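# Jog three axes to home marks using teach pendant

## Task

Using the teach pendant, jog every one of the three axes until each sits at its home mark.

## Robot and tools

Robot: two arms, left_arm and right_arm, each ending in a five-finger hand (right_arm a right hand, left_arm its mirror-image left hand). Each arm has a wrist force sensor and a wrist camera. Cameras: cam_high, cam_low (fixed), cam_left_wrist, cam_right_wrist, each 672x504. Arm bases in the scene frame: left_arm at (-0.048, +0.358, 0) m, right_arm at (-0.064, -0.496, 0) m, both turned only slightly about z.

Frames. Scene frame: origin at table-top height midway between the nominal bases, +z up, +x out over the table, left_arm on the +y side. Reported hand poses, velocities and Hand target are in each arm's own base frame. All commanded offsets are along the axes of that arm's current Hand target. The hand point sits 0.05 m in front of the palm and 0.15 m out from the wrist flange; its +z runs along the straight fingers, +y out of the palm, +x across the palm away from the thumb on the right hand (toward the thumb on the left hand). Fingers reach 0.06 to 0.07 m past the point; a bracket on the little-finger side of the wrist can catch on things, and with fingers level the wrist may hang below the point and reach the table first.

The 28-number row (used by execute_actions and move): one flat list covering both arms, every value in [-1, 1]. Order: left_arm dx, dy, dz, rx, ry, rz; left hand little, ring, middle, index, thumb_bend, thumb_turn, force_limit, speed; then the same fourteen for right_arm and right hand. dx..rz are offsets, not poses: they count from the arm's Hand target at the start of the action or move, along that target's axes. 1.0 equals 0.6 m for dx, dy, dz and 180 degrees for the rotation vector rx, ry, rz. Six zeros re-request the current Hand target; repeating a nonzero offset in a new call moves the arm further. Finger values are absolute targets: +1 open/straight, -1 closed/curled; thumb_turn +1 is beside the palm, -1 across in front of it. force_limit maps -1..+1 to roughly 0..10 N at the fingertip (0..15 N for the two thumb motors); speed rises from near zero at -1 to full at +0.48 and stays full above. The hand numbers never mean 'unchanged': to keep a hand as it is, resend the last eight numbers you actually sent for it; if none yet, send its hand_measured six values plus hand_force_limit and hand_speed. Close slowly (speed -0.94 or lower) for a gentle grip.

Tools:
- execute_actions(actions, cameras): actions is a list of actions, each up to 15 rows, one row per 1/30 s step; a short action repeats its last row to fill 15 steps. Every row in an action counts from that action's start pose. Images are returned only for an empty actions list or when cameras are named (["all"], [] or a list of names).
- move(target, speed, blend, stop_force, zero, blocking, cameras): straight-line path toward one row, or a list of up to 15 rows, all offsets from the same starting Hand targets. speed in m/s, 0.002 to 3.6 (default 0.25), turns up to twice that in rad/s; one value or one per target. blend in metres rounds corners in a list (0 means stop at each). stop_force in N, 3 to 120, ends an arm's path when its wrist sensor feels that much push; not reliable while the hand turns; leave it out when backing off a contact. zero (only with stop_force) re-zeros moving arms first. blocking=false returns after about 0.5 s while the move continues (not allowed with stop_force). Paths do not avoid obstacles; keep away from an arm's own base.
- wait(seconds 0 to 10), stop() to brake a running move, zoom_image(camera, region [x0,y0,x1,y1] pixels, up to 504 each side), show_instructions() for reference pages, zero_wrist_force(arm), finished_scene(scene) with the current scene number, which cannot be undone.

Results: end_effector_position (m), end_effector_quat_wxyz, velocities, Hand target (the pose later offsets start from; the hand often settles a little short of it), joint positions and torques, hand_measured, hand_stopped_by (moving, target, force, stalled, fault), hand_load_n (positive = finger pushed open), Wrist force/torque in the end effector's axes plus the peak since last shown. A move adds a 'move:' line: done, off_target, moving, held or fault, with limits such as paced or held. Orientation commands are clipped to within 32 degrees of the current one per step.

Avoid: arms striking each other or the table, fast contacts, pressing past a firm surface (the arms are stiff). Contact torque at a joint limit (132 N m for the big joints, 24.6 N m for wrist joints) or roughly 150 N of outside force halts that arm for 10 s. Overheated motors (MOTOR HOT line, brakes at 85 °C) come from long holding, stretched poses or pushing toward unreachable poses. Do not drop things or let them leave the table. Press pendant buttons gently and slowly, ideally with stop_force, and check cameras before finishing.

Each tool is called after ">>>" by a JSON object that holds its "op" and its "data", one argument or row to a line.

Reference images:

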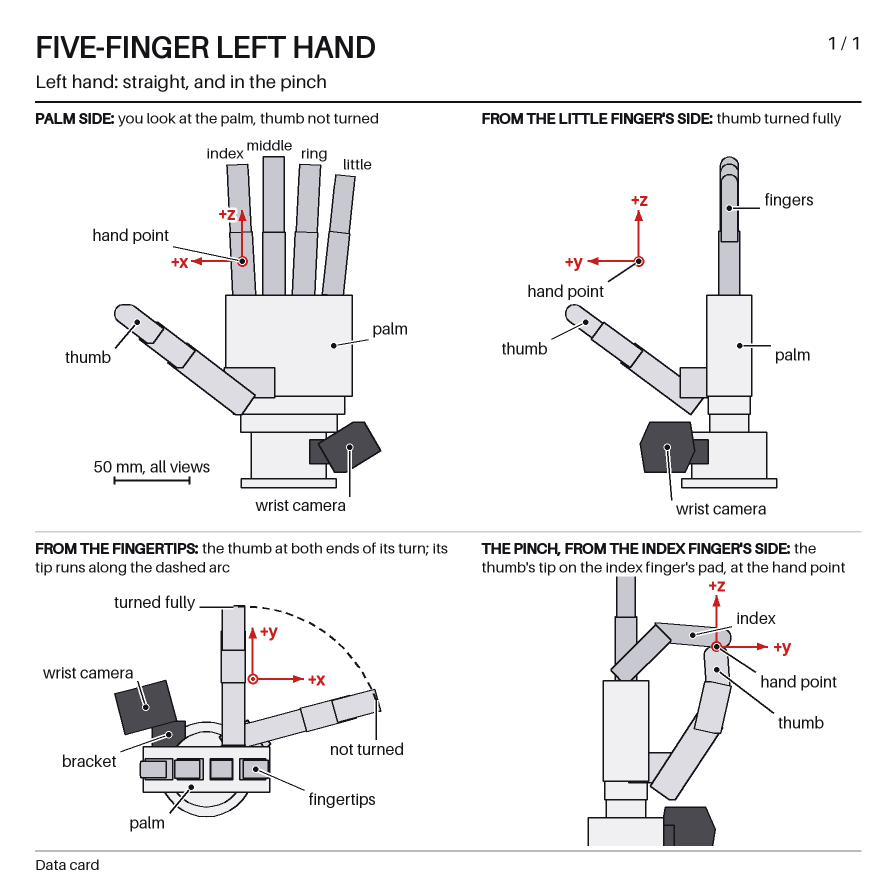

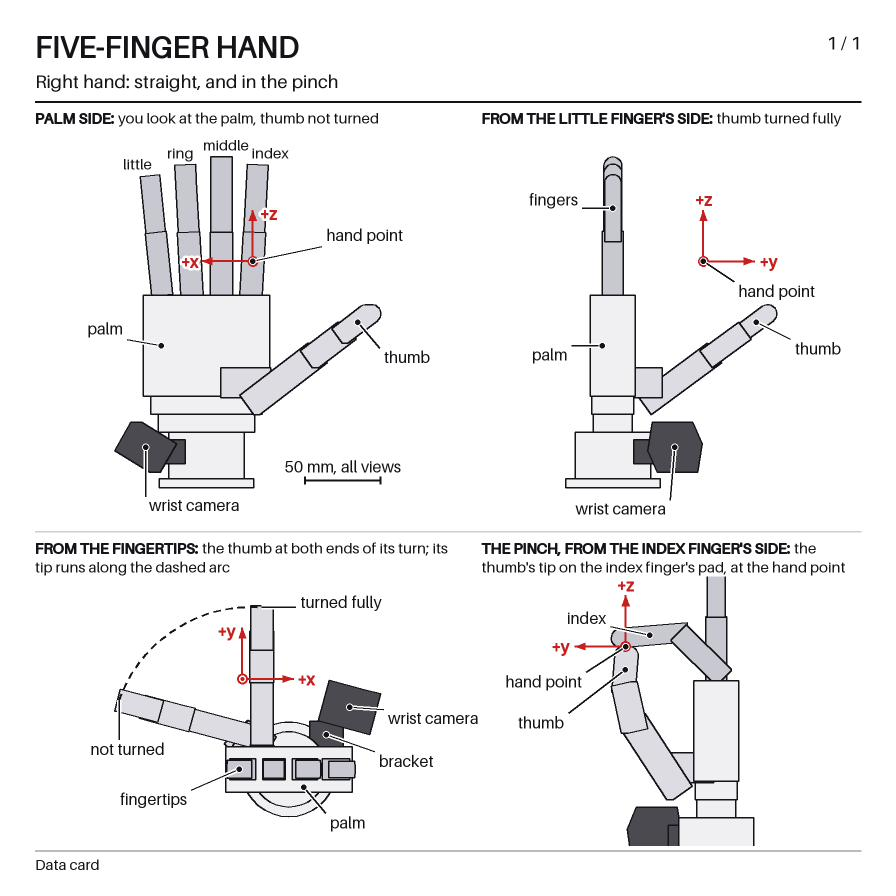

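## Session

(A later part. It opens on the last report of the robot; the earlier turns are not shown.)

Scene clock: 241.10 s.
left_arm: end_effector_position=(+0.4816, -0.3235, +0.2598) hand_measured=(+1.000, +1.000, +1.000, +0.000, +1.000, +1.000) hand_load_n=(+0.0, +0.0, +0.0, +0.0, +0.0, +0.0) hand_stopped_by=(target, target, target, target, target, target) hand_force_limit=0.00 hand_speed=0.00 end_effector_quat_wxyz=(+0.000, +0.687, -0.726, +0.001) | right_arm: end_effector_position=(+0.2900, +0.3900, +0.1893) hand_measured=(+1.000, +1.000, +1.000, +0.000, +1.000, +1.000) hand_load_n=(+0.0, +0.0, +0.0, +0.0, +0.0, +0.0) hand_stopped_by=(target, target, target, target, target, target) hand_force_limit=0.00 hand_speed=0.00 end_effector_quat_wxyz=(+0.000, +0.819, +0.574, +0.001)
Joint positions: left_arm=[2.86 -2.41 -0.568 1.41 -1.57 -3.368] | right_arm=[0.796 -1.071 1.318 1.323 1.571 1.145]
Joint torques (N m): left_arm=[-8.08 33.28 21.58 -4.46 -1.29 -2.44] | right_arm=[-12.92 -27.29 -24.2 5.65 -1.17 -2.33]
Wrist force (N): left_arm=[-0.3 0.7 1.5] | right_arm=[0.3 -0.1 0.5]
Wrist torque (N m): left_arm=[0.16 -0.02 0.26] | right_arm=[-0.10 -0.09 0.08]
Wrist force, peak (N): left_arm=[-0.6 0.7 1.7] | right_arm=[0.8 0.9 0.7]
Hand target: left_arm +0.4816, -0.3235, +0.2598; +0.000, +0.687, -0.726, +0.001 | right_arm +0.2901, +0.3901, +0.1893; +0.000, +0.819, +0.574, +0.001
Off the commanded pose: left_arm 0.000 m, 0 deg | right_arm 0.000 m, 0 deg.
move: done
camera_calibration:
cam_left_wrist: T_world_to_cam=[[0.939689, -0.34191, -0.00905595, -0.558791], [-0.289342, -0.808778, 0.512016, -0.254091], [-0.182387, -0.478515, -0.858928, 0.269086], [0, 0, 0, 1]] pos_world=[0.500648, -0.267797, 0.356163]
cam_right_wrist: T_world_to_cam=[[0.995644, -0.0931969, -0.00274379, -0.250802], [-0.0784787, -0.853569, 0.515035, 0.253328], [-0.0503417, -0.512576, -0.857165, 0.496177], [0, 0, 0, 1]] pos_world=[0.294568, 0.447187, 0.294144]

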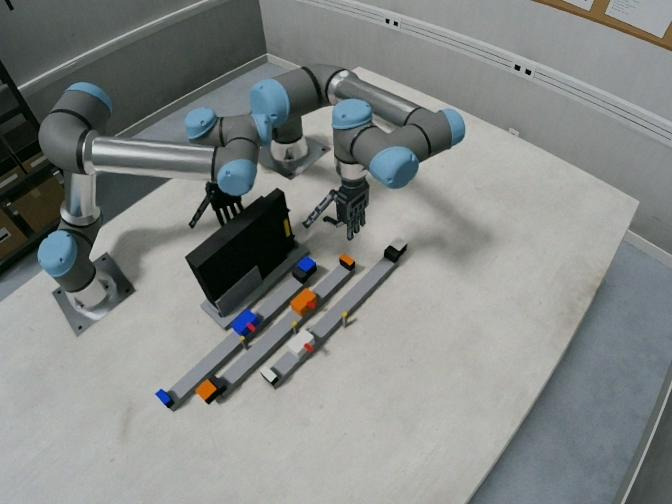

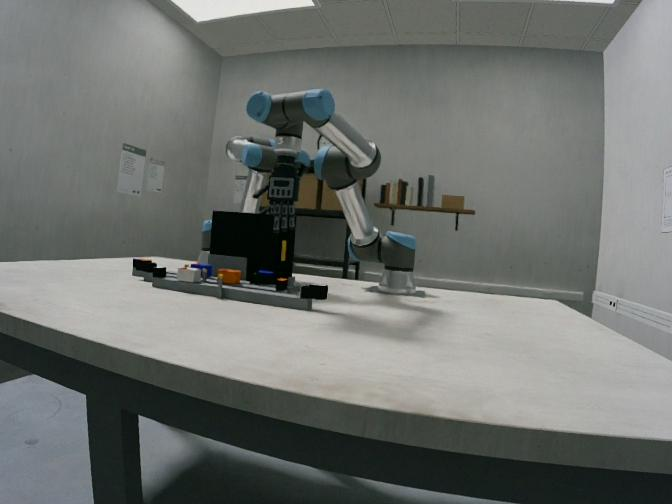

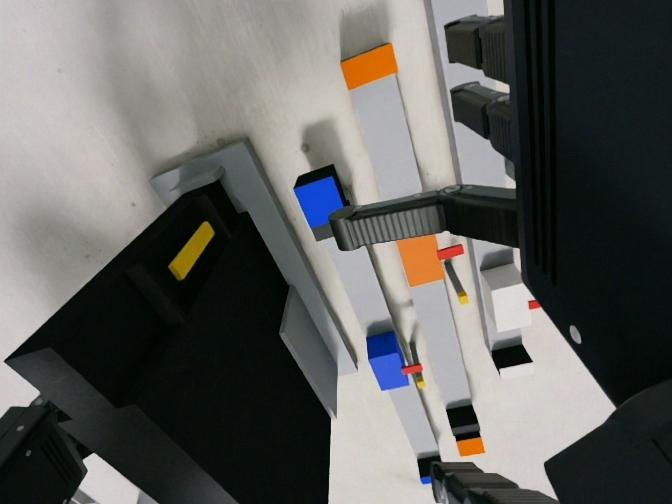

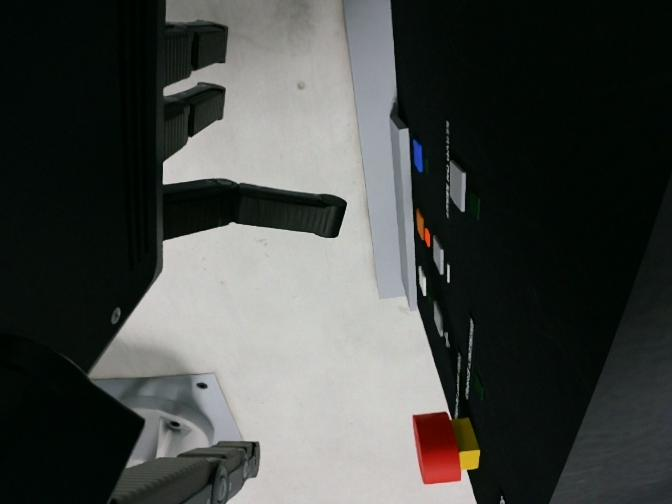

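>>> {"op": "move", "data": {
  "target": [0.0515,0.1403,0.1597,0,0,-0.111,1,1,1,0,1,1,0,0,0.0226,0.0379,0,0,0,0,1,1,1,0,1,1,0,0],
  "speed": 0.15,
  "cameras": ["all"]
}}

Scene clock: 264.90 s.
left_arm: end_effector_position=(+0.3961, -0.3499, +0.1639) hand_measured=(+1.000, +1.000, +1.000, +0.000, +1.000, +1.000) hand_load_n=(+0.0, +0.0, +0.0, +0.0, +0.0, +0.0) hand_stopped_by=(target, target, target, target, target, target) hand_force_limit=0.00 hand_speed=0.00 end_effector_quat_wxyz=(+0.000, +0.803, -0.596, +0.001) | right_arm: end_effector_position=(+0.3161, +0.3950, +0.1893) hand_measured=(+1.000, +1.000, +1.000, +0.000, +1.000, +1.000) hand_load_n=(+0.0, +0.0, +0.0, +0.0, +0.0, +0.0) hand_stopped_by=(target, target, target, target, target, target) hand_force_limit=0.00 hand_speed=0.00 end_effector_quat_wxyz=(+0.000, +0.819, +0.574, +0.001)
Joint positions: left_arm=[2.794 -2.173 -1.222 1.827 -1.57 -3.782] | right_arm=[0.766 -1.028 1.25 1.346 1.571 1.115]
Joint torques (N m): left_arm=[-8.53 50.07 10.25 -0.05 1.35 -2.53] | right_arm=[-12.4 -28.64 -24.6 5.55 -1.17 -2.25]
Wrist force (N): left_arm=[-0.4 0.5 1.5] | right_arm=[0.1 -0.1 0.3]
Wrist torque (N m): left_arm=[0.12 -0.02 0.27] | right_arm=[-0.04 -0.06 0.06]
Wrist force, peak (N): left_arm=[-0.7 0.9 1.8] | right_arm=[0.7 -0.4 0.2]
Hand target: left_arm +0.3960, -0.3499, +0.1638; +0.000, +0.803, -0.596, +0.001 | right_arm +0.3161, +0.3950, +0.1893; +0.000, +0.819, +0.574, +0.001
Off the commanded pose: left_arm 0.000 m, 0 deg | right_arm 0.000 m, 0 deg.
move: done
camera_calibration:
cam_left_wrist: T_world_to_cam=[[0.999954, -0.000606183, -0.00961099, -0.392734], [0.00440821, -0.858503, 0.51279, -0.385055], [-0.0085619, -0.512808, -0.85846, 0.0775645], [0, 0, 0, 1]] pos_world=[0.395077, -0.291033, 0.260264]
cam_right_wrist: T_world_to_cam=[[0.995644, -0.0931969, -0.00274379, -0.276422], [-0.0784787, -0.853569, 0.515035, 0.259652], [-0.0503417, -0.512576, -0.857165, 0.500058], [0, 0, 0, 1]] pos_world=[0.320768, 0.452187, 0.294144]

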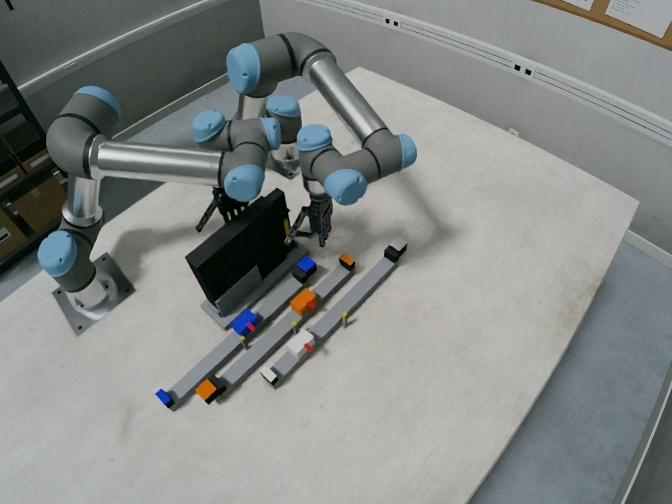

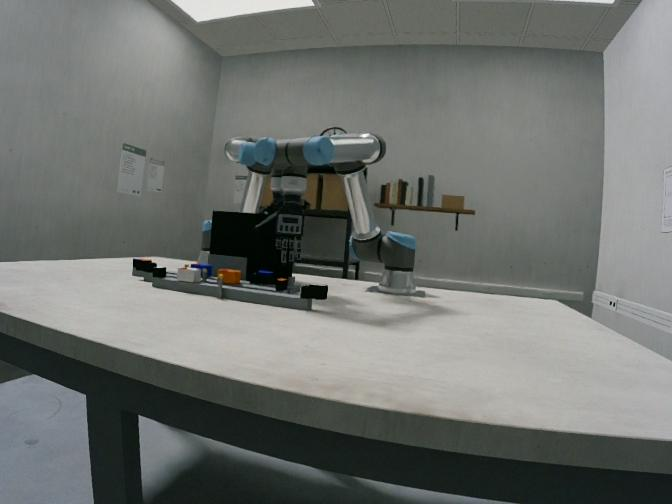

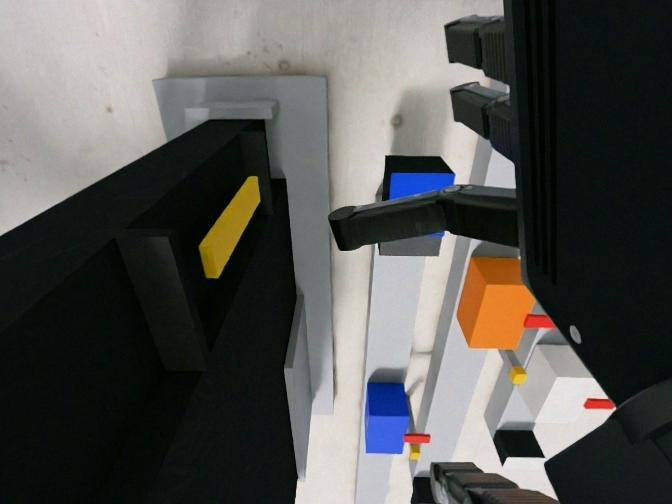

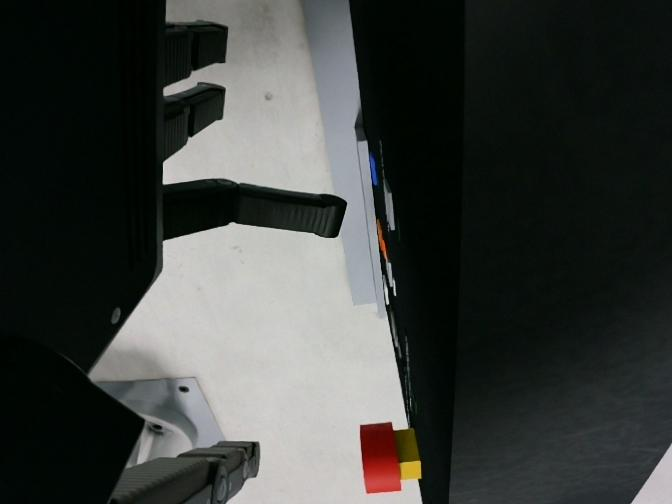

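>>> {"op": "zoom_image", "data": {
  "camera": "cam_left_wrist",
  "region": [100, 90, 360, 390]
}}

>>> {"op": "zoom_image", "data": {
  "camera": "cam_right_wrist",
  "region": [300, 100, 460, 350]
}}

Scaled by 1.680.

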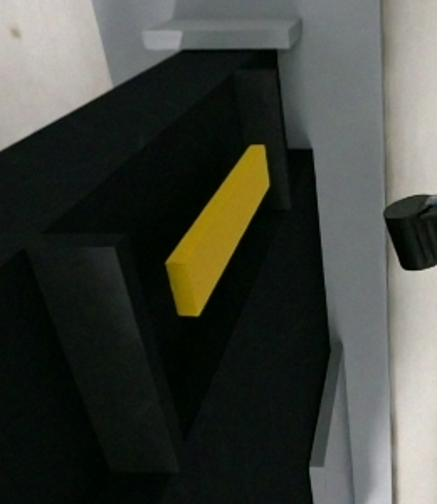

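Scaled by 2.016.

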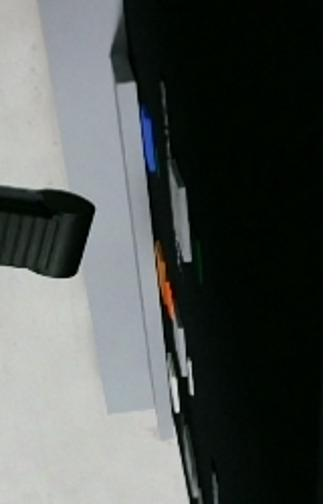

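>>> {"op": "move", "data": {
  "target": [0,0,0,0,0,0,1,1,1,0,1,1,0,0,0.02175,0.0453,0.0033,0,0,0,1,1,1,0,1,1,0,0],
  "speed": 0.02,
  "stop_force": 4,
  "cameras": ["all"]
}}

>>> {"op": "zoom_image", "data": {
  "camera": "cam_right_wrist",
  "region": [300, 100, 460, 350]
}}

Scene clock: 286.03 s.
left_arm: end_effector_position=(+0.3960, -0.3499, +0.1638) hand_measured=(+1.000, +1.000, +1.000, +0.000, +1.000, +1.000) hand_load_n=(+0.0, +0.0, +0.0, +0.5, +0.0, +0.0) hand_stopped_by=(target, target, target, target, target, target) hand_force_limit=0.00 hand_speed=0.00 end_effector_quat_wxyz=(+0.000, +0.803, -0.596, +0.001) | right_arm: end_effector_position=(+0.3328, +0.3967, +0.1882) hand_measured=(+1.000, +1.000, +1.000, +0.000, +1.000, +1.000) hand_load_n=(+0.0, +0.0, +0.0, +2.5, +0.0, +0.0) hand_stopped_by=(target, target, target, target, target, target) hand_force_limit=0.00 hand_speed=0.00 end_effector_quat_wxyz=(+0.000, +0.819, +0.574, +0.001)
Joint positions: left_arm=[2.794 -2.173 -1.223 1.827 -1.57 -3.783] | right_arm=[0.746 -1.001 1.212 1.359 1.571 1.095]
Joint torques (N m): left_arm=[-7.38 49.87 10.92 -0.41 1.54 -2.36] | right_arm=[9 -48.14 -13.27 -1.23 2.33 2.35]
Wrist force (N): left_arm=[-0.3 0.4 1.3] | right_arm=[-1.3 -2.8 1.3]
Wrist torque (N m): left_arm=[0.11 -0.04 0.28] | right_arm=[-0.01 -0.10 0.01]
Wrist force, peak (N): left_arm=[-0.2 0.7 1.6] | right_arm=[-1.7 -6.5 -0.2]
Hand target: left_arm +0.3960, -0.3499, +0.1638; +0.000, +0.803, -0.596, +0.001 | right_arm +0.3328, +0.3967, +0.1882; +0.000, +0.819, +0.574, +0.001 (not the last commanded pose)
Off the commanded pose: left_arm 0.000 m, 0 deg | right_arm 0.013 m, 0 deg.
move: contact (right_arm)
camera_calibration:
cam_left_wrist: T_world_to_cam=[[0.999954, -0.000335596, -0.00953911, -0.392575], [0.00460361, -0.858504, 0.512785, -0.38508], [-0.00836146, -0.512806, -0.858464, 0.0773999], [0, 0, 0, 1]] pos_world=[0.394977, -0.291034, 0.260164]
cam_right_wrist: T_world_to_cam=[[0.995644, -0.0931969, -0.00274379, -0.292893], [-0.0784787, -0.853569, 0.515035, 0.26298], [-0.0503417, -0.512576, -0.857165, 0.500828], [0, 0, 0, 1]] pos_world=[0.337468, 0.453887, 0.293044]

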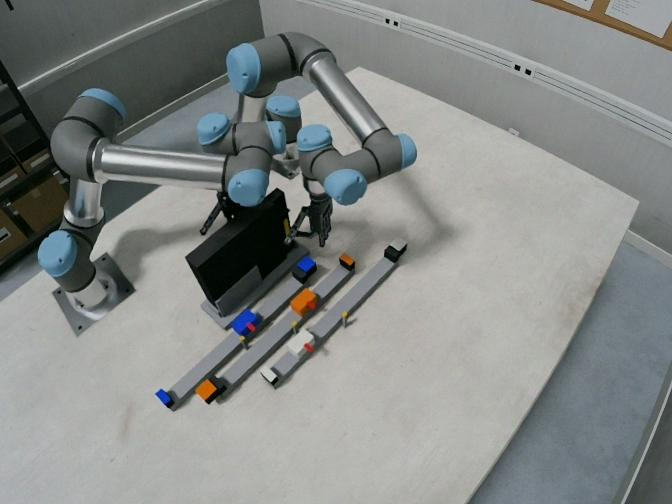

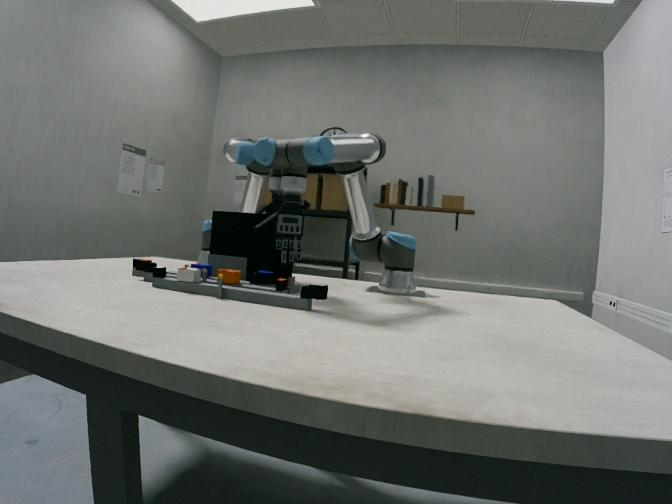

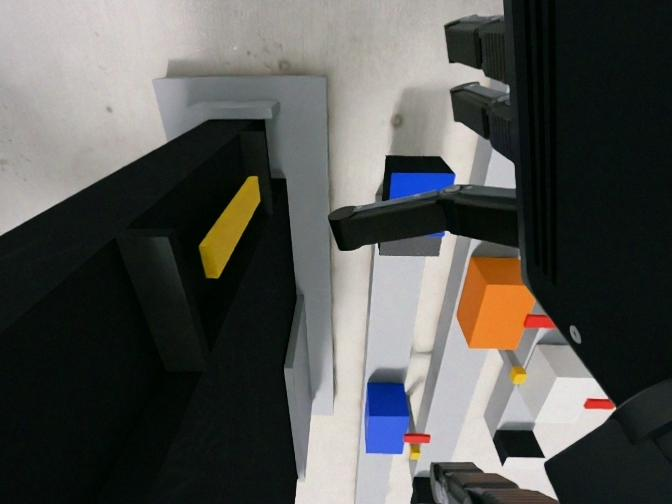

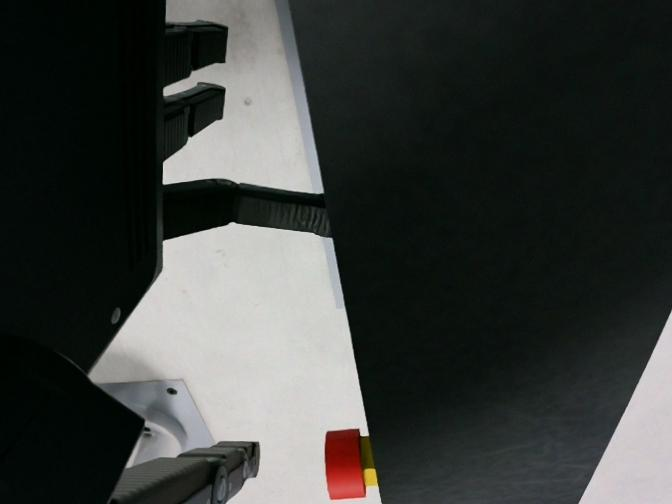

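Scaled by 2.016.

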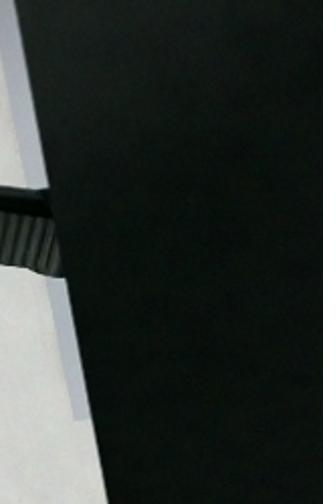

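>>> {"op": "move", "data": {
  "target": [0,0,0,0,0,0,1,1,1,0,1,1,0,0,-0.0256,-0.0705,0,0,0,0,1,1,1,0,1,1,0,0],
  "speed": 0.15,
  "cameras": ["cam_right_wrist"]
}}

>>> {"op": "zoom_image", "data": {
  "camera": "cam_right_wrist",
  "region": [380, 100, 540, 504]
}}

Scene clock: 289.93 s.
left_arm: end_effector_position=(+0.3960, -0.3499, +0.1638) hand_measured=(+1.000, +1.000, +1.000, +0.000, +1.000, +1.000) hand_load_n=(+0.0, +0.0, +0.0, +0.5, +0.0, +0.0) hand_stopped_by=(target, target, target, target, target, target) hand_force_limit=0.00 hand_speed=0.00 end_effector_quat_wxyz=(+0.000, +0.803, -0.596, +0.001) | right_arm: end_effector_position=(+0.2880, +0.3967, +0.1882) hand_measured=(+1.000, +1.000, +1.000, +0.000, +1.000, +1.000) hand_load_n=(+0.0, +0.0, +0.0, +0.0, +0.0, +0.0) hand_stopped_by=(target, target, target, target, target, target) hand_force_limit=0.00 hand_speed=0.00 end_effector_quat_wxyz=(+0.000, +0.819, +0.574, +0.001)
Joint positions: left_arm=[2.794 -2.173 -1.223 1.827 -1.57 -3.783] | right_arm=[0.808 -1.058 1.301 1.326 1.571 1.157]
Joint torques (N m): left_arm=[-8.43 49.54 10.04 -0.38 1.36 -2.59] | right_arm=[10.87 -47.72 -13.54 -0.63 1.69 2.43]
Wrist force (N): left_arm=[-0.4 0.5 1.4] | right_arm=[0.3 0.0 0.0]
Wrist torque (N m): left_arm=[0.11 -0.02 0.27] | right_arm=[-0.04 -0.07 -0.03]
Wrist force, peak (N): left_arm=[-0.3 0.8 1.6] | right_arm=[-1.4 -3.1 1.6]
Hand target: left_arm +0.3960, -0.3499, +0.1638; +0.000, +0.803, -0.596, +0.001 | right_arm +0.2878, +0.3967, +0.1882; +0.000, +0.819, +0.574, +0.001
Off the commanded pose: left_arm 0.000 m, 0 deg | right_arm 0.000 m, 0 deg.
move: done
camera_calibration:
cam_right_wrist: T_world_to_cam=[[0.995639, -0.0932484, -0.00282887, -0.248239], [-0.0784788, -0.853565, 0.515042, 0.259512], [-0.0504415, -0.512574, -0.85716, 0.498514], [0, 0, 0, 1]] pos_world=[0.292669, 0.453888, 0.292944]
Images, in order (width x height): cam_right_wrist 672x504.

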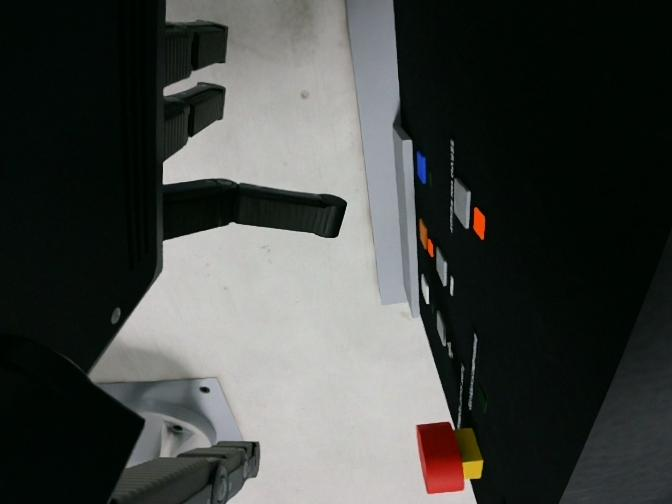

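Scaled by 1.248.

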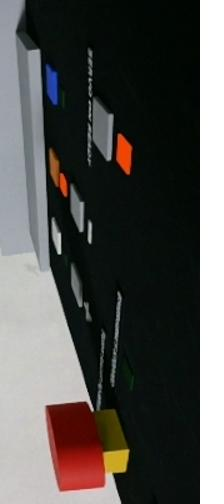

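>>> {"op": "move", "data": {
  "target": [0,0,0,0,0,0,1,1,1,0,1,1,0,0,-0.081,0.0294,0.0487,0,0,0,1,1,1,0,1,1,0,0],
  "speed": 0.15,
  "cameras": ["cam_right_wrist"]
}}

>>> {"op": "zoom_image", "data": {
  "camera": "cam_right_wrist",
  "region": [320, 40, 580, 504]
}}

Scene clock: 296.33 s.
left_arm: end_effector_position=(+0.3960, -0.3499, +0.1638) hand_measured=(+1.000, +1.000, +1.000, +0.000, +1.000, +1.000) hand_load_n=(+0.0, +0.0, +0.0, +0.0, +0.0, +0.5) hand_stopped_by=(target, target, target, target, target, target) hand_force_limit=0.00 hand_speed=0.00 end_effector_quat_wxyz=(+0.000, +0.803, -0.596, +0.001) | right_arm: end_effector_position=(+0.2877, +0.3451, +0.1590) hand_measured=(+1.000, +1.000, +1.000, +0.000, +1.000, +1.000) hand_load_n=(+0.0, +0.0, +0.0, +0.5, +0.0, +0.0) hand_stopped_by=(target, target, target, target, target, target) hand_force_limit=0.00 hand_speed=0.00 end_effector_quat_wxyz=(+0.000, +0.819, +0.574, +0.001)
Joint positions: left_arm=[2.794 -2.173 -1.223 1.827 -1.57 -3.783] | right_arm=[0.729 -1.143 1.508 1.205 1.571 1.078]
Joint torques (N m): left_arm=[-7.02 50.54 10.32 -0.36 1.32 -2.35] | right_arm=[-12.09 -43.37 -11.13 -0.43 -1.15 -2.31]
Wrist force (N): left_arm=[-0.5 0.5 1.3] | right_arm=[0.0 -0.3 0.4]
Wrist torque (N m): left_arm=[0.13 -0.01 0.26] | right_arm=[-0.08 -0.03 0.05]
Wrist force, peak (N): left_arm=[-0.7 0.6 1.6] | right_arm=[0.8 -0.6 -0.2]
Hand target: left_arm +0.3960, -0.3499, +0.1638; +0.000, +0.803, -0.596, +0.001 | right_arm +0.2878, +0.3450, +0.1589; +0.000, +0.819, +0.574, +0.001
Off the commanded pose: left_arm 0.000 m, 0 deg | right_arm 0.000 m, 0 deg.
move: done
camera_calibration:
cam_right_wrist: T_world_to_cam=[[0.995632, -0.0933281, -0.00276952, -0.252816], [-0.0785707, -0.853485, 0.515159, 0.230448], [-0.0504426, -0.512691, -0.85709, 0.44705], [0, 0, 0, 1]] pos_world=[0.292369, 0.402288, 0.263744]
Images, in order (width x height): cam_right_wrist 672x504.

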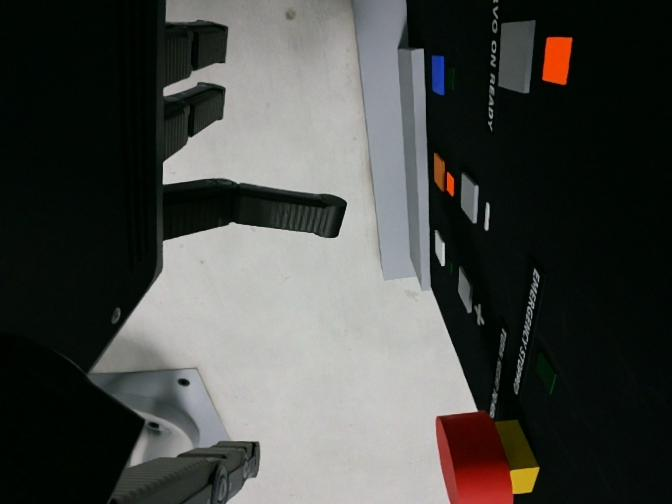

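Scaled by 1.086.

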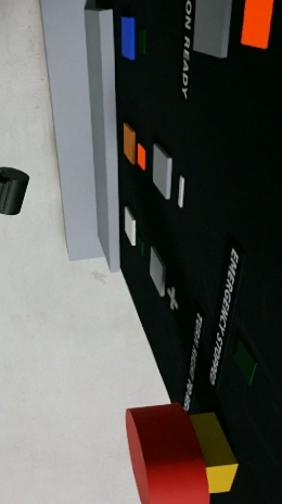

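>>> {"op": "move", "data": {
  "target": [-0.0258,0.0618,0,0,0,0,1,1,1,0,1,1,0,0,0,0,0,0,0,0,1,1,1,0,1,1,0,0],
  "speed": 0.02,
  "stop_force": 3,
  "cameras": ["all"]
}}

>>> {"op": "zoom_image", "data": {
  "camera": "cam_left_wrist",
  "region": [100, 90, 360, 390]
}}

Scene clock: 309.20 s.
left_arm: end_effector_position=(+0.3561, -0.3458, +0.1638) hand_measured=(+1.000, +1.000, +1.000, +0.000, +1.000, +1.000) hand_load_n=(+0.0, +0.0, +0.0, +1.5, +0.0, +0.0) hand_stopped_by=(target, target, target, target, target, target) hand_force_limit=0.00 hand_speed=0.00 end_effector_quat_wxyz=(+0.000, +0.803, -0.596, +0.001) | right_arm: end_effector_position=(+0.2878, +0.3450, +0.1589) hand_measured=(+1.000, +1.000, +1.000, +0.000, +1.000, +1.000) hand_load_n=(+0.0, +0.0, +0.0, +0.0, +0.0, +0.0) hand_stopped_by=(target, target, target, target, target, target) hand_force_limit=0.00 hand_speed=0.00 end_effector_quat_wxyz=(+0.000, +0.819, +0.574, +0.001)
Joint positions: left_arm=[2.774 -2.088 -1.359 1.878 -1.57 -3.803] | right_arm=[0.729 -1.144 1.509 1.204 1.571 1.078]
Joint torques (N m): left_arm=[-7.1 40.72 17.1 -2.08 0.15 -1.75] | right_arm=[-11.81 -43.05 -11.84 -0.6 -1.11 -2.21]
Wrist force (N): left_arm=[1.2 -2.2 0.8] | right_arm=[0.2 -0.1 0.2]
Wrist torque (N m): left_arm=[0.21 -0.01 0.28] | right_arm=[-0.04 -0.07 0.08]
Wrist force, peak (N): left_arm=[1.3 -2.2 0.9] | right_arm=[-0.5 -0.2 0.6]
Hand target: left_arm +0.3562, -0.3458, +0.1638; +0.000, +0.803, -0.596, +0.001 | right_arm +0.2878, +0.3450, +0.1589; +0.000, +0.819, +0.574, +0.001
Off the commanded pose: left_arm 0.000 m, 0 deg | right_arm 0.000 m, 0 deg.
move: contact (left_arm)
camera_calibration:
cam_left_wrist: T_world_to_cam=[[0.999954, -0.000333612, -0.00954029, -0.352675], [0.00460592, -0.858505, 0.512785, -0.381326], [-0.00836145, -0.512806, -0.858464, 0.079083], [0, 0, 0, 1]] pos_world=[0.355077, -0.286934, 0.260064]
cam_right_wrist: T_world_to_cam=[[0.995644, -0.0931969, -0.00274379, -0.252889], [-0.0784787, -0.853569, 0.515035, 0.230402], [-0.0503417, -0.512576, -0.857165, 0.446942], [0, 0, 0, 1]] pos_world=[0.292368, 0.402187, 0.263744]

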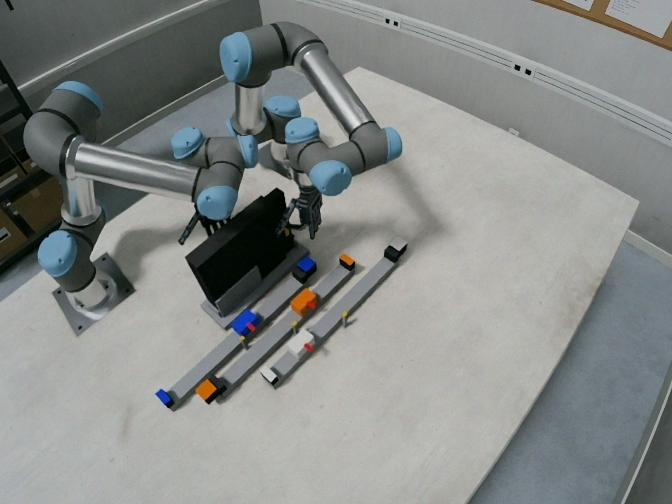

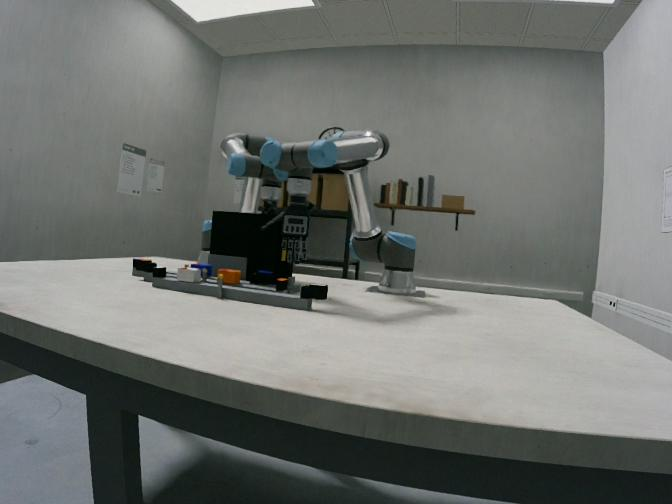

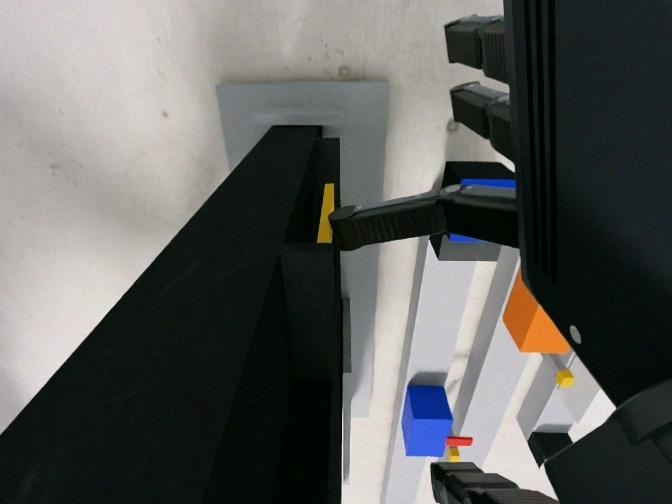

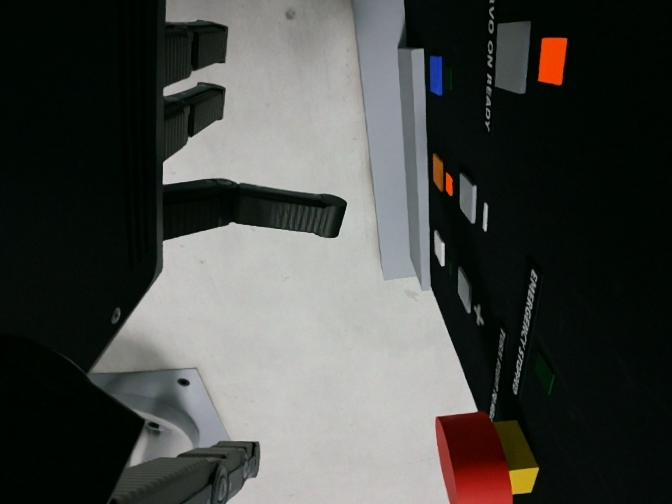

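Scaled by 1.680.

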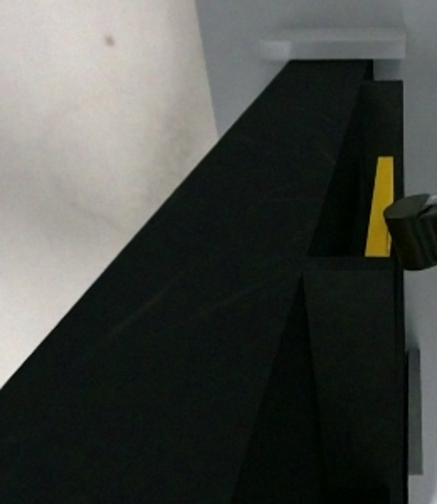

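>>> {"op": "move", "data": {
  "target": [0,0,0,0,0,0,1,1,1,0,1,1,0,0,0,0,-0.1333,0,0,0,1,1,1,0,1,1,0,0],
  "speed": 0.2,
  "cameras": ["cam_right_wrist"]
}}

>>> {"op": "zoom_image", "data": {
  "camera": "cam_right_wrist",
  "region": [380, 40, 640, 504]
}}

Scene clock: 318.20 s.
left_arm: end_effector_position=(+0.3562, -0.3458, +0.1638) hand_measured=(+1.000, +1.000, +1.000, +0.000, +1.000, +1.000) hand_load_n=(+0.0, +0.0, +0.0, +1.0, +0.0, +0.0) hand_stopped_by=(target, target, target, target, target, target) hand_force_limit=0.00 hand_speed=0.00 end_effector_quat_wxyz=(+0.000, +0.803, -0.596, +0.001) | right_arm: end_effector_position=(+0.2877, +0.3449, +0.2387) hand_measured=(+1.000, +1.000, +1.000, +0.000, +1.000, +1.000) hand_load_n=(+0.0, +0.0, +0.0, +0.0, +0.0, +0.0) hand_stopped_by=(target, target, target, target, target, target) hand_force_limit=0.00 hand_speed=0.00 end_effector_quat_wxyz=(+0.000, +0.819, +0.574, +0.001)
Joint positions: left_arm=[2.774 -2.088 -1.359 1.878 -1.57 -3.803] | right_arm=[0.729 -1.194 1.371 1.393 1.571 1.078]
Joint torques (N m): left_arm=[0.32 23.58 21.56 -4.35 0.08 2.34] | right_arm=[1.05 -41.38 -25.7 5.47 1.34 2.53]
Wrist force (N): left_arm=[1.0 -2.2 0.7] | right_arm=[0.0 0.2 0.2]
Wrist torque (N m): left_arm=[0.21 0.01 0.26] | right_arm=[0.01 -0.04 0.06]
Wrist force, peak (N): left_arm=[1.0 -2.5 1.1] | right_arm=[0.3 0.0 1.2]
Hand target: left_arm +0.3562, -0.3458, +0.1638; +0.000, +0.803, -0.596, +0.001 | right_arm +0.2876, +0.3450, +0.2389; +0.000, +0.819, +0.574, +0.001
Off the commanded pose: left_arm 0.000 m, 0 deg | right_arm 0.000 m, 0 deg.
move: done
camera_calibration:
cam_right_wrist: T_world_to_cam=[[0.995636, -0.0932816, -0.00269214, -0.25266], [-0.0785778, -0.85356, 0.515035, 0.189242], [-0.0503412, -0.512576, -0.857165, 0.515292], [0, 0, 0, 1]] pos_world=[0.292368, 0.402088, 0.343544]
Images, in order (width x height): cam_right_wrist 672x504.

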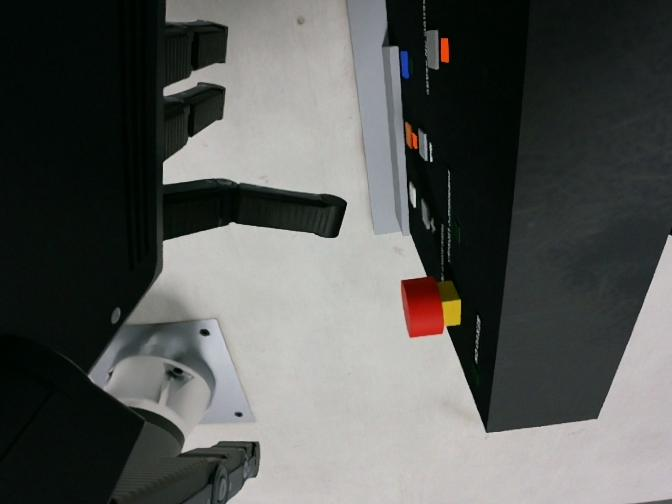

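Scaled by 1.086.

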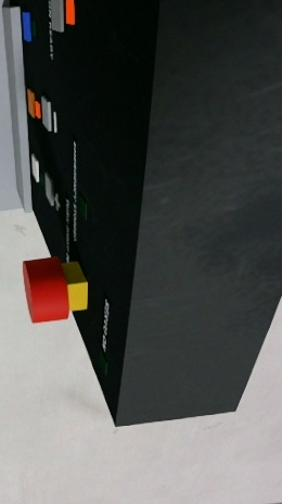

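>>> {"op": "move", "data": {
  "target": [-0.0029,0.0096,0,0,0,0,1,1,1,0,1,1,0,0,0,0,0,0,0,0,1,1,1,0,1,1,0,0],
  "speed": 0.01,
  "stop_force": 4,
  "cameras": ["cam_left_wrist","cam_right_wrist"]
}}

>>> {"op": "zoom_image", "data": {
  "camera": "cam_right_wrist",
  "region": [380, 240, 540, 440]
}}

>>> {"op": "zoom_image", "data": {
  "camera": "cam_left_wrist",
  "region": [200, 100, 440, 340]
}}

Scene clock: 323.30 s.
left_arm: end_effector_position=(+0.3533, -0.3458, +0.1637) hand_measured=(+1.000, +1.000, +1.000, +0.000, +1.000, +1.000) hand_load_n=(+0.0, +0.0, +0.0, +2.5, +0.0, +0.0) hand_stopped_by=(target, target, target, target, target, target) hand_force_limit=0.00 hand_speed=0.00 end_effector_quat_wxyz=(+0.000, +0.803, -0.596, +0.001) | right_arm: end_effector_position=(+0.2876, +0.3450, +0.2389) hand_measured=(+1.000, +1.000, +1.000, +0.000, +1.000, +1.000) hand_load_n=(+0.0, +0.0, +0.0, +0.0, +0.0, +0.0) hand_stopped_by=(target, target, target, target, target, target) hand_force_limit=0.00 hand_speed=0.00 end_effector_quat_wxyz=(+0.000, +0.819, +0.574, +0.001)
Joint positions: left_arm=[2.772 -2.082 -1.367 1.881 -1.57 -3.805] | right_arm=[0.729 -1.194 1.37 1.394 1.571 1.078]
Joint torques (N m): left_arm=[6.33 22.53 20.1 -5.62 2.19 2.73] | right_arm=[9.53 -39.48 -24.98 5.63 1.26 2.73]
Wrist force (N): left_arm=[-0.6 -6.7 -0.4] | right_arm=[0.1 0.1 0.5]
Wrist torque (N m): left_arm=[0.29 -0.06 0.25] | right_arm=[-0.04 -0.08 0.06]
Wrist force, peak (N): left_arm=[0.4 -9.2 -0.9] | right_arm=[0.6 -0.3 0.7]
Hand target: left_arm +0.3532, -0.3458, +0.1637; +0.000, +0.803, -0.596, +0.001 (not the last commanded pose) | right_arm +0.2876, +0.3450, +0.2389; +0.000, +0.819, +0.574, +0.001
Off the commanded pose: left_arm 0.003 m, 0 deg | right_arm 0.000 m, 0 deg.
move: contact (left_arm)
camera_calibration:
cam_left_wrist: T_world_to_cam=[[0.999954, -0.000245825, -0.00958932, -0.349737], [0.00470599, -0.858532, 0.512739, -0.381344], [-0.00835878, -0.51276, -0.858491, 0.079078], [0, 0, 0, 1]] pos_world=[0.352177, -0.286934, 0.260064]
cam_right_wrist: T_world_to_cam=[[0.995644, -0.0931969, -0.00274379, -0.252569], [-0.0784787, -0.853569, 0.515035, 0.189191], [-0.0503417, -0.512576, -0.857165, 0.51551], [0, 0, 0, 1]] pos_world=[0.292268, 0.402187, 0.343744]
Images, in order (width x height): cam_left_wrist 672x504, cam_right_wrist 672x504.

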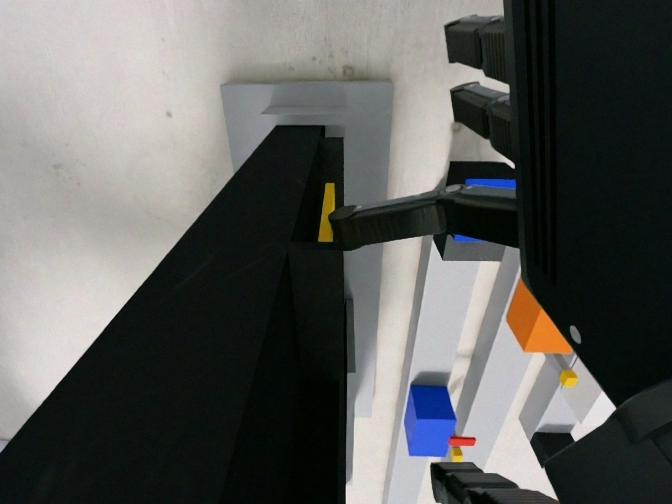

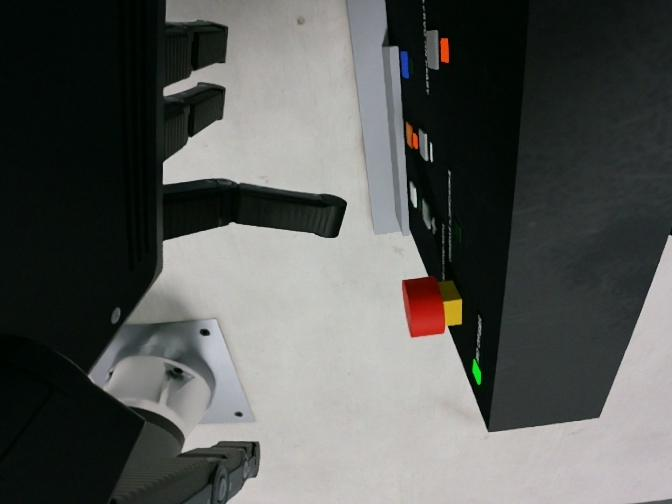

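Scaled by 2.520.

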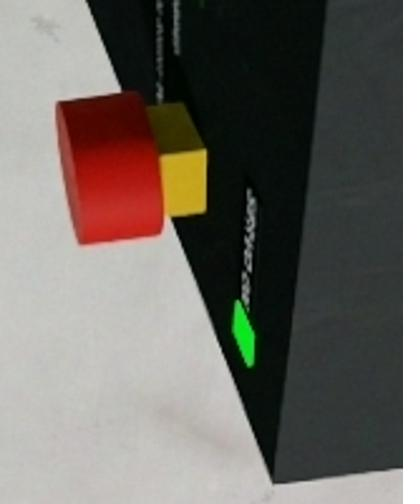

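Scaled by 2.100.

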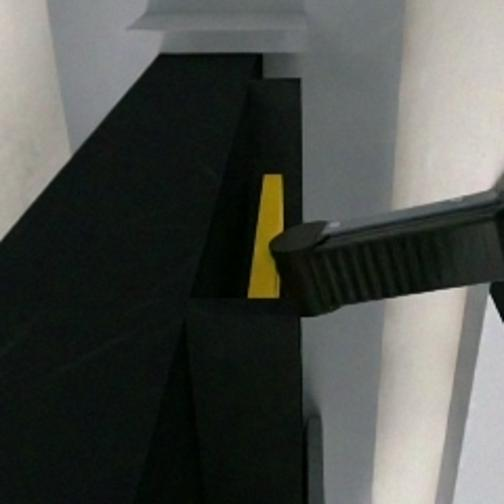

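>>> {"op": "move", "data": {
  "target": [0,0,0,0,0,0,1,1,1,0,1,1,0,0,0.0218,0.0407,0.1333,0,0,0,1,1,1,0,1,1,0,0],
  "speed": 0.1,
  "cameras": ["cam_high","cam_right_wrist","cam_left_wrist"]
}}

>>> {"op": "zoom_image", "data": {
  "camera": "cam_right_wrist",
  "region": [320, 40, 480, 360]
}}

>>> {"op": "zoom_image", "data": {
  "camera": "cam_high",
  "region": [200, 220, 420, 400]
}}

Scene clock: 333.33 s.
left_arm: end_effector_position=(+0.3532, -0.3458, +0.1637) hand_measured=(+1.000, +1.000, +1.000, +0.000, +1.000, +1.000) hand_load_n=(+0.0, +0.0, +0.0, +2.0, +0.0, +0.0) hand_stopped_by=(target, target, target, target, target, target) hand_force_limit=0.00 hand_speed=0.00 end_effector_quat_wxyz=(+0.000, +0.803, -0.596, +0.001) | right_arm: end_effector_position=(+0.3151, +0.3489, +0.1592) hand_measured=(+1.000, +1.000, +1.000, +0.000, +1.000, +1.000) hand_load_n=(+0.0, +0.0, +0.0, +0.0, +0.0, +0.0) hand_stopped_by=(target, target, target, target, target, target) hand_force_limit=0.00 hand_speed=0.00 end_effector_quat_wxyz=(+0.000, +0.819, +0.574, +0.001)
Joint positions: left_arm=[2.772 -2.082 -1.367 1.881 -1.57 -3.805] | right_arm=[0.696 -1.102 1.446 1.226 1.571 1.045]
Joint torques (N m): left_arm=[5.15 21.97 20.02 -5.45 2.42 2.51] | right_arm=[-12.82 -27.4 -11.38 -0.44 -1.11 -2.42]
Wrist force (N): left_arm=[-0.6 -7.0 -0.7] | right_arm=[0.1 0.3 0.0]
Wrist torque (N m): left_arm=[0.26 -0.05 0.26] | right_arm=[0.03 -0.07 0.09]
Wrist force, peak (N): left_arm=[-0.7 -7.4 -0.6] | right_arm=[0.3 0.5 0.6]
Hand target: left_arm +0.3532, -0.3458, +0.1637; +0.000, +0.803, -0.596, +0.001 | right_arm +0.3152, +0.3490, +0.1590; +0.000, +0.819, +0.574, +0.001
Off the commanded pose: left_arm 0.000 m, 0 deg | right_arm 0.000 m, 0 deg.
move: done
camera_calibration:
cam_left_wrist: T_world_to_cam=[[0.999954, -0.000246314, -0.0095921, -0.349737], [0.00470742, -0.858506, 0.512783, -0.381348], [-0.00836118, -0.512804, -0.858465, 0.0790594], [0, 0, 0, 1]] pos_world=[0.352177, -0.286934, 0.260064]
cam_right_wrist: T_world_to_cam=[[0.995644, -0.0931969, -0.00274379, -0.279805], [-0.0784787, -0.853569, 0.515035, 0.235778], [-0.0503417, -0.512576, -0.857165, 0.450492], [0, 0, 0, 1]] pos_world=[0.319768, 0.406087, 0.263944]
Images, in order (width x height): cam_high 672x504, cam_left_wrist 672x504, cam_right_wrist 672x504.

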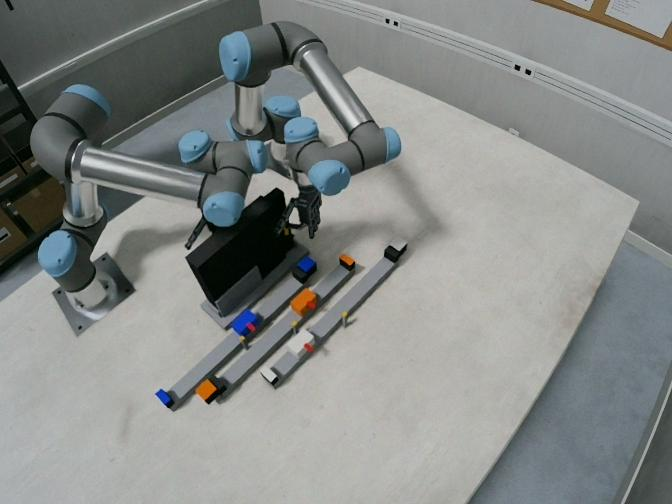

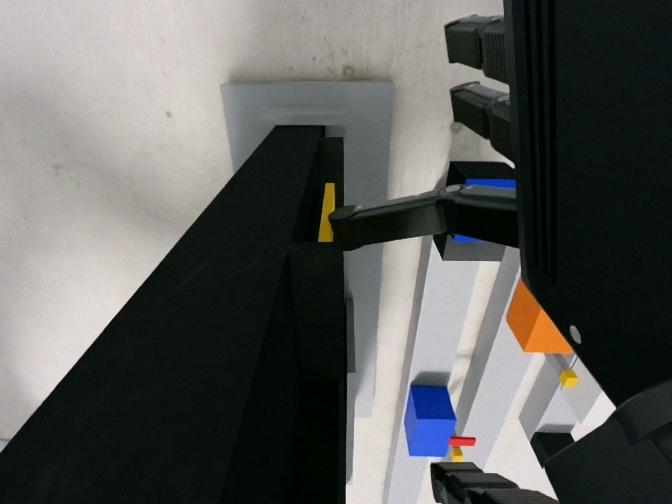

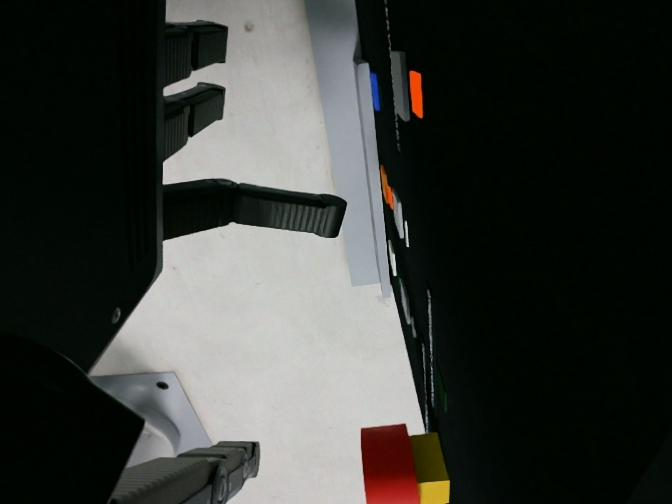

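Scaled by 1.575.

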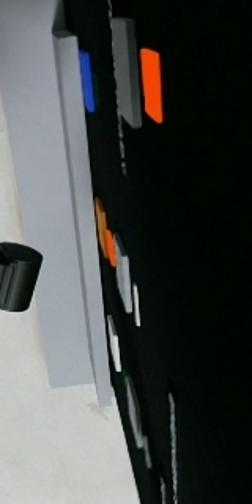

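Scaled by 2.291.

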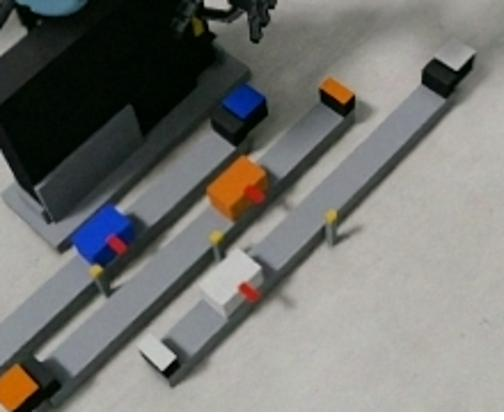

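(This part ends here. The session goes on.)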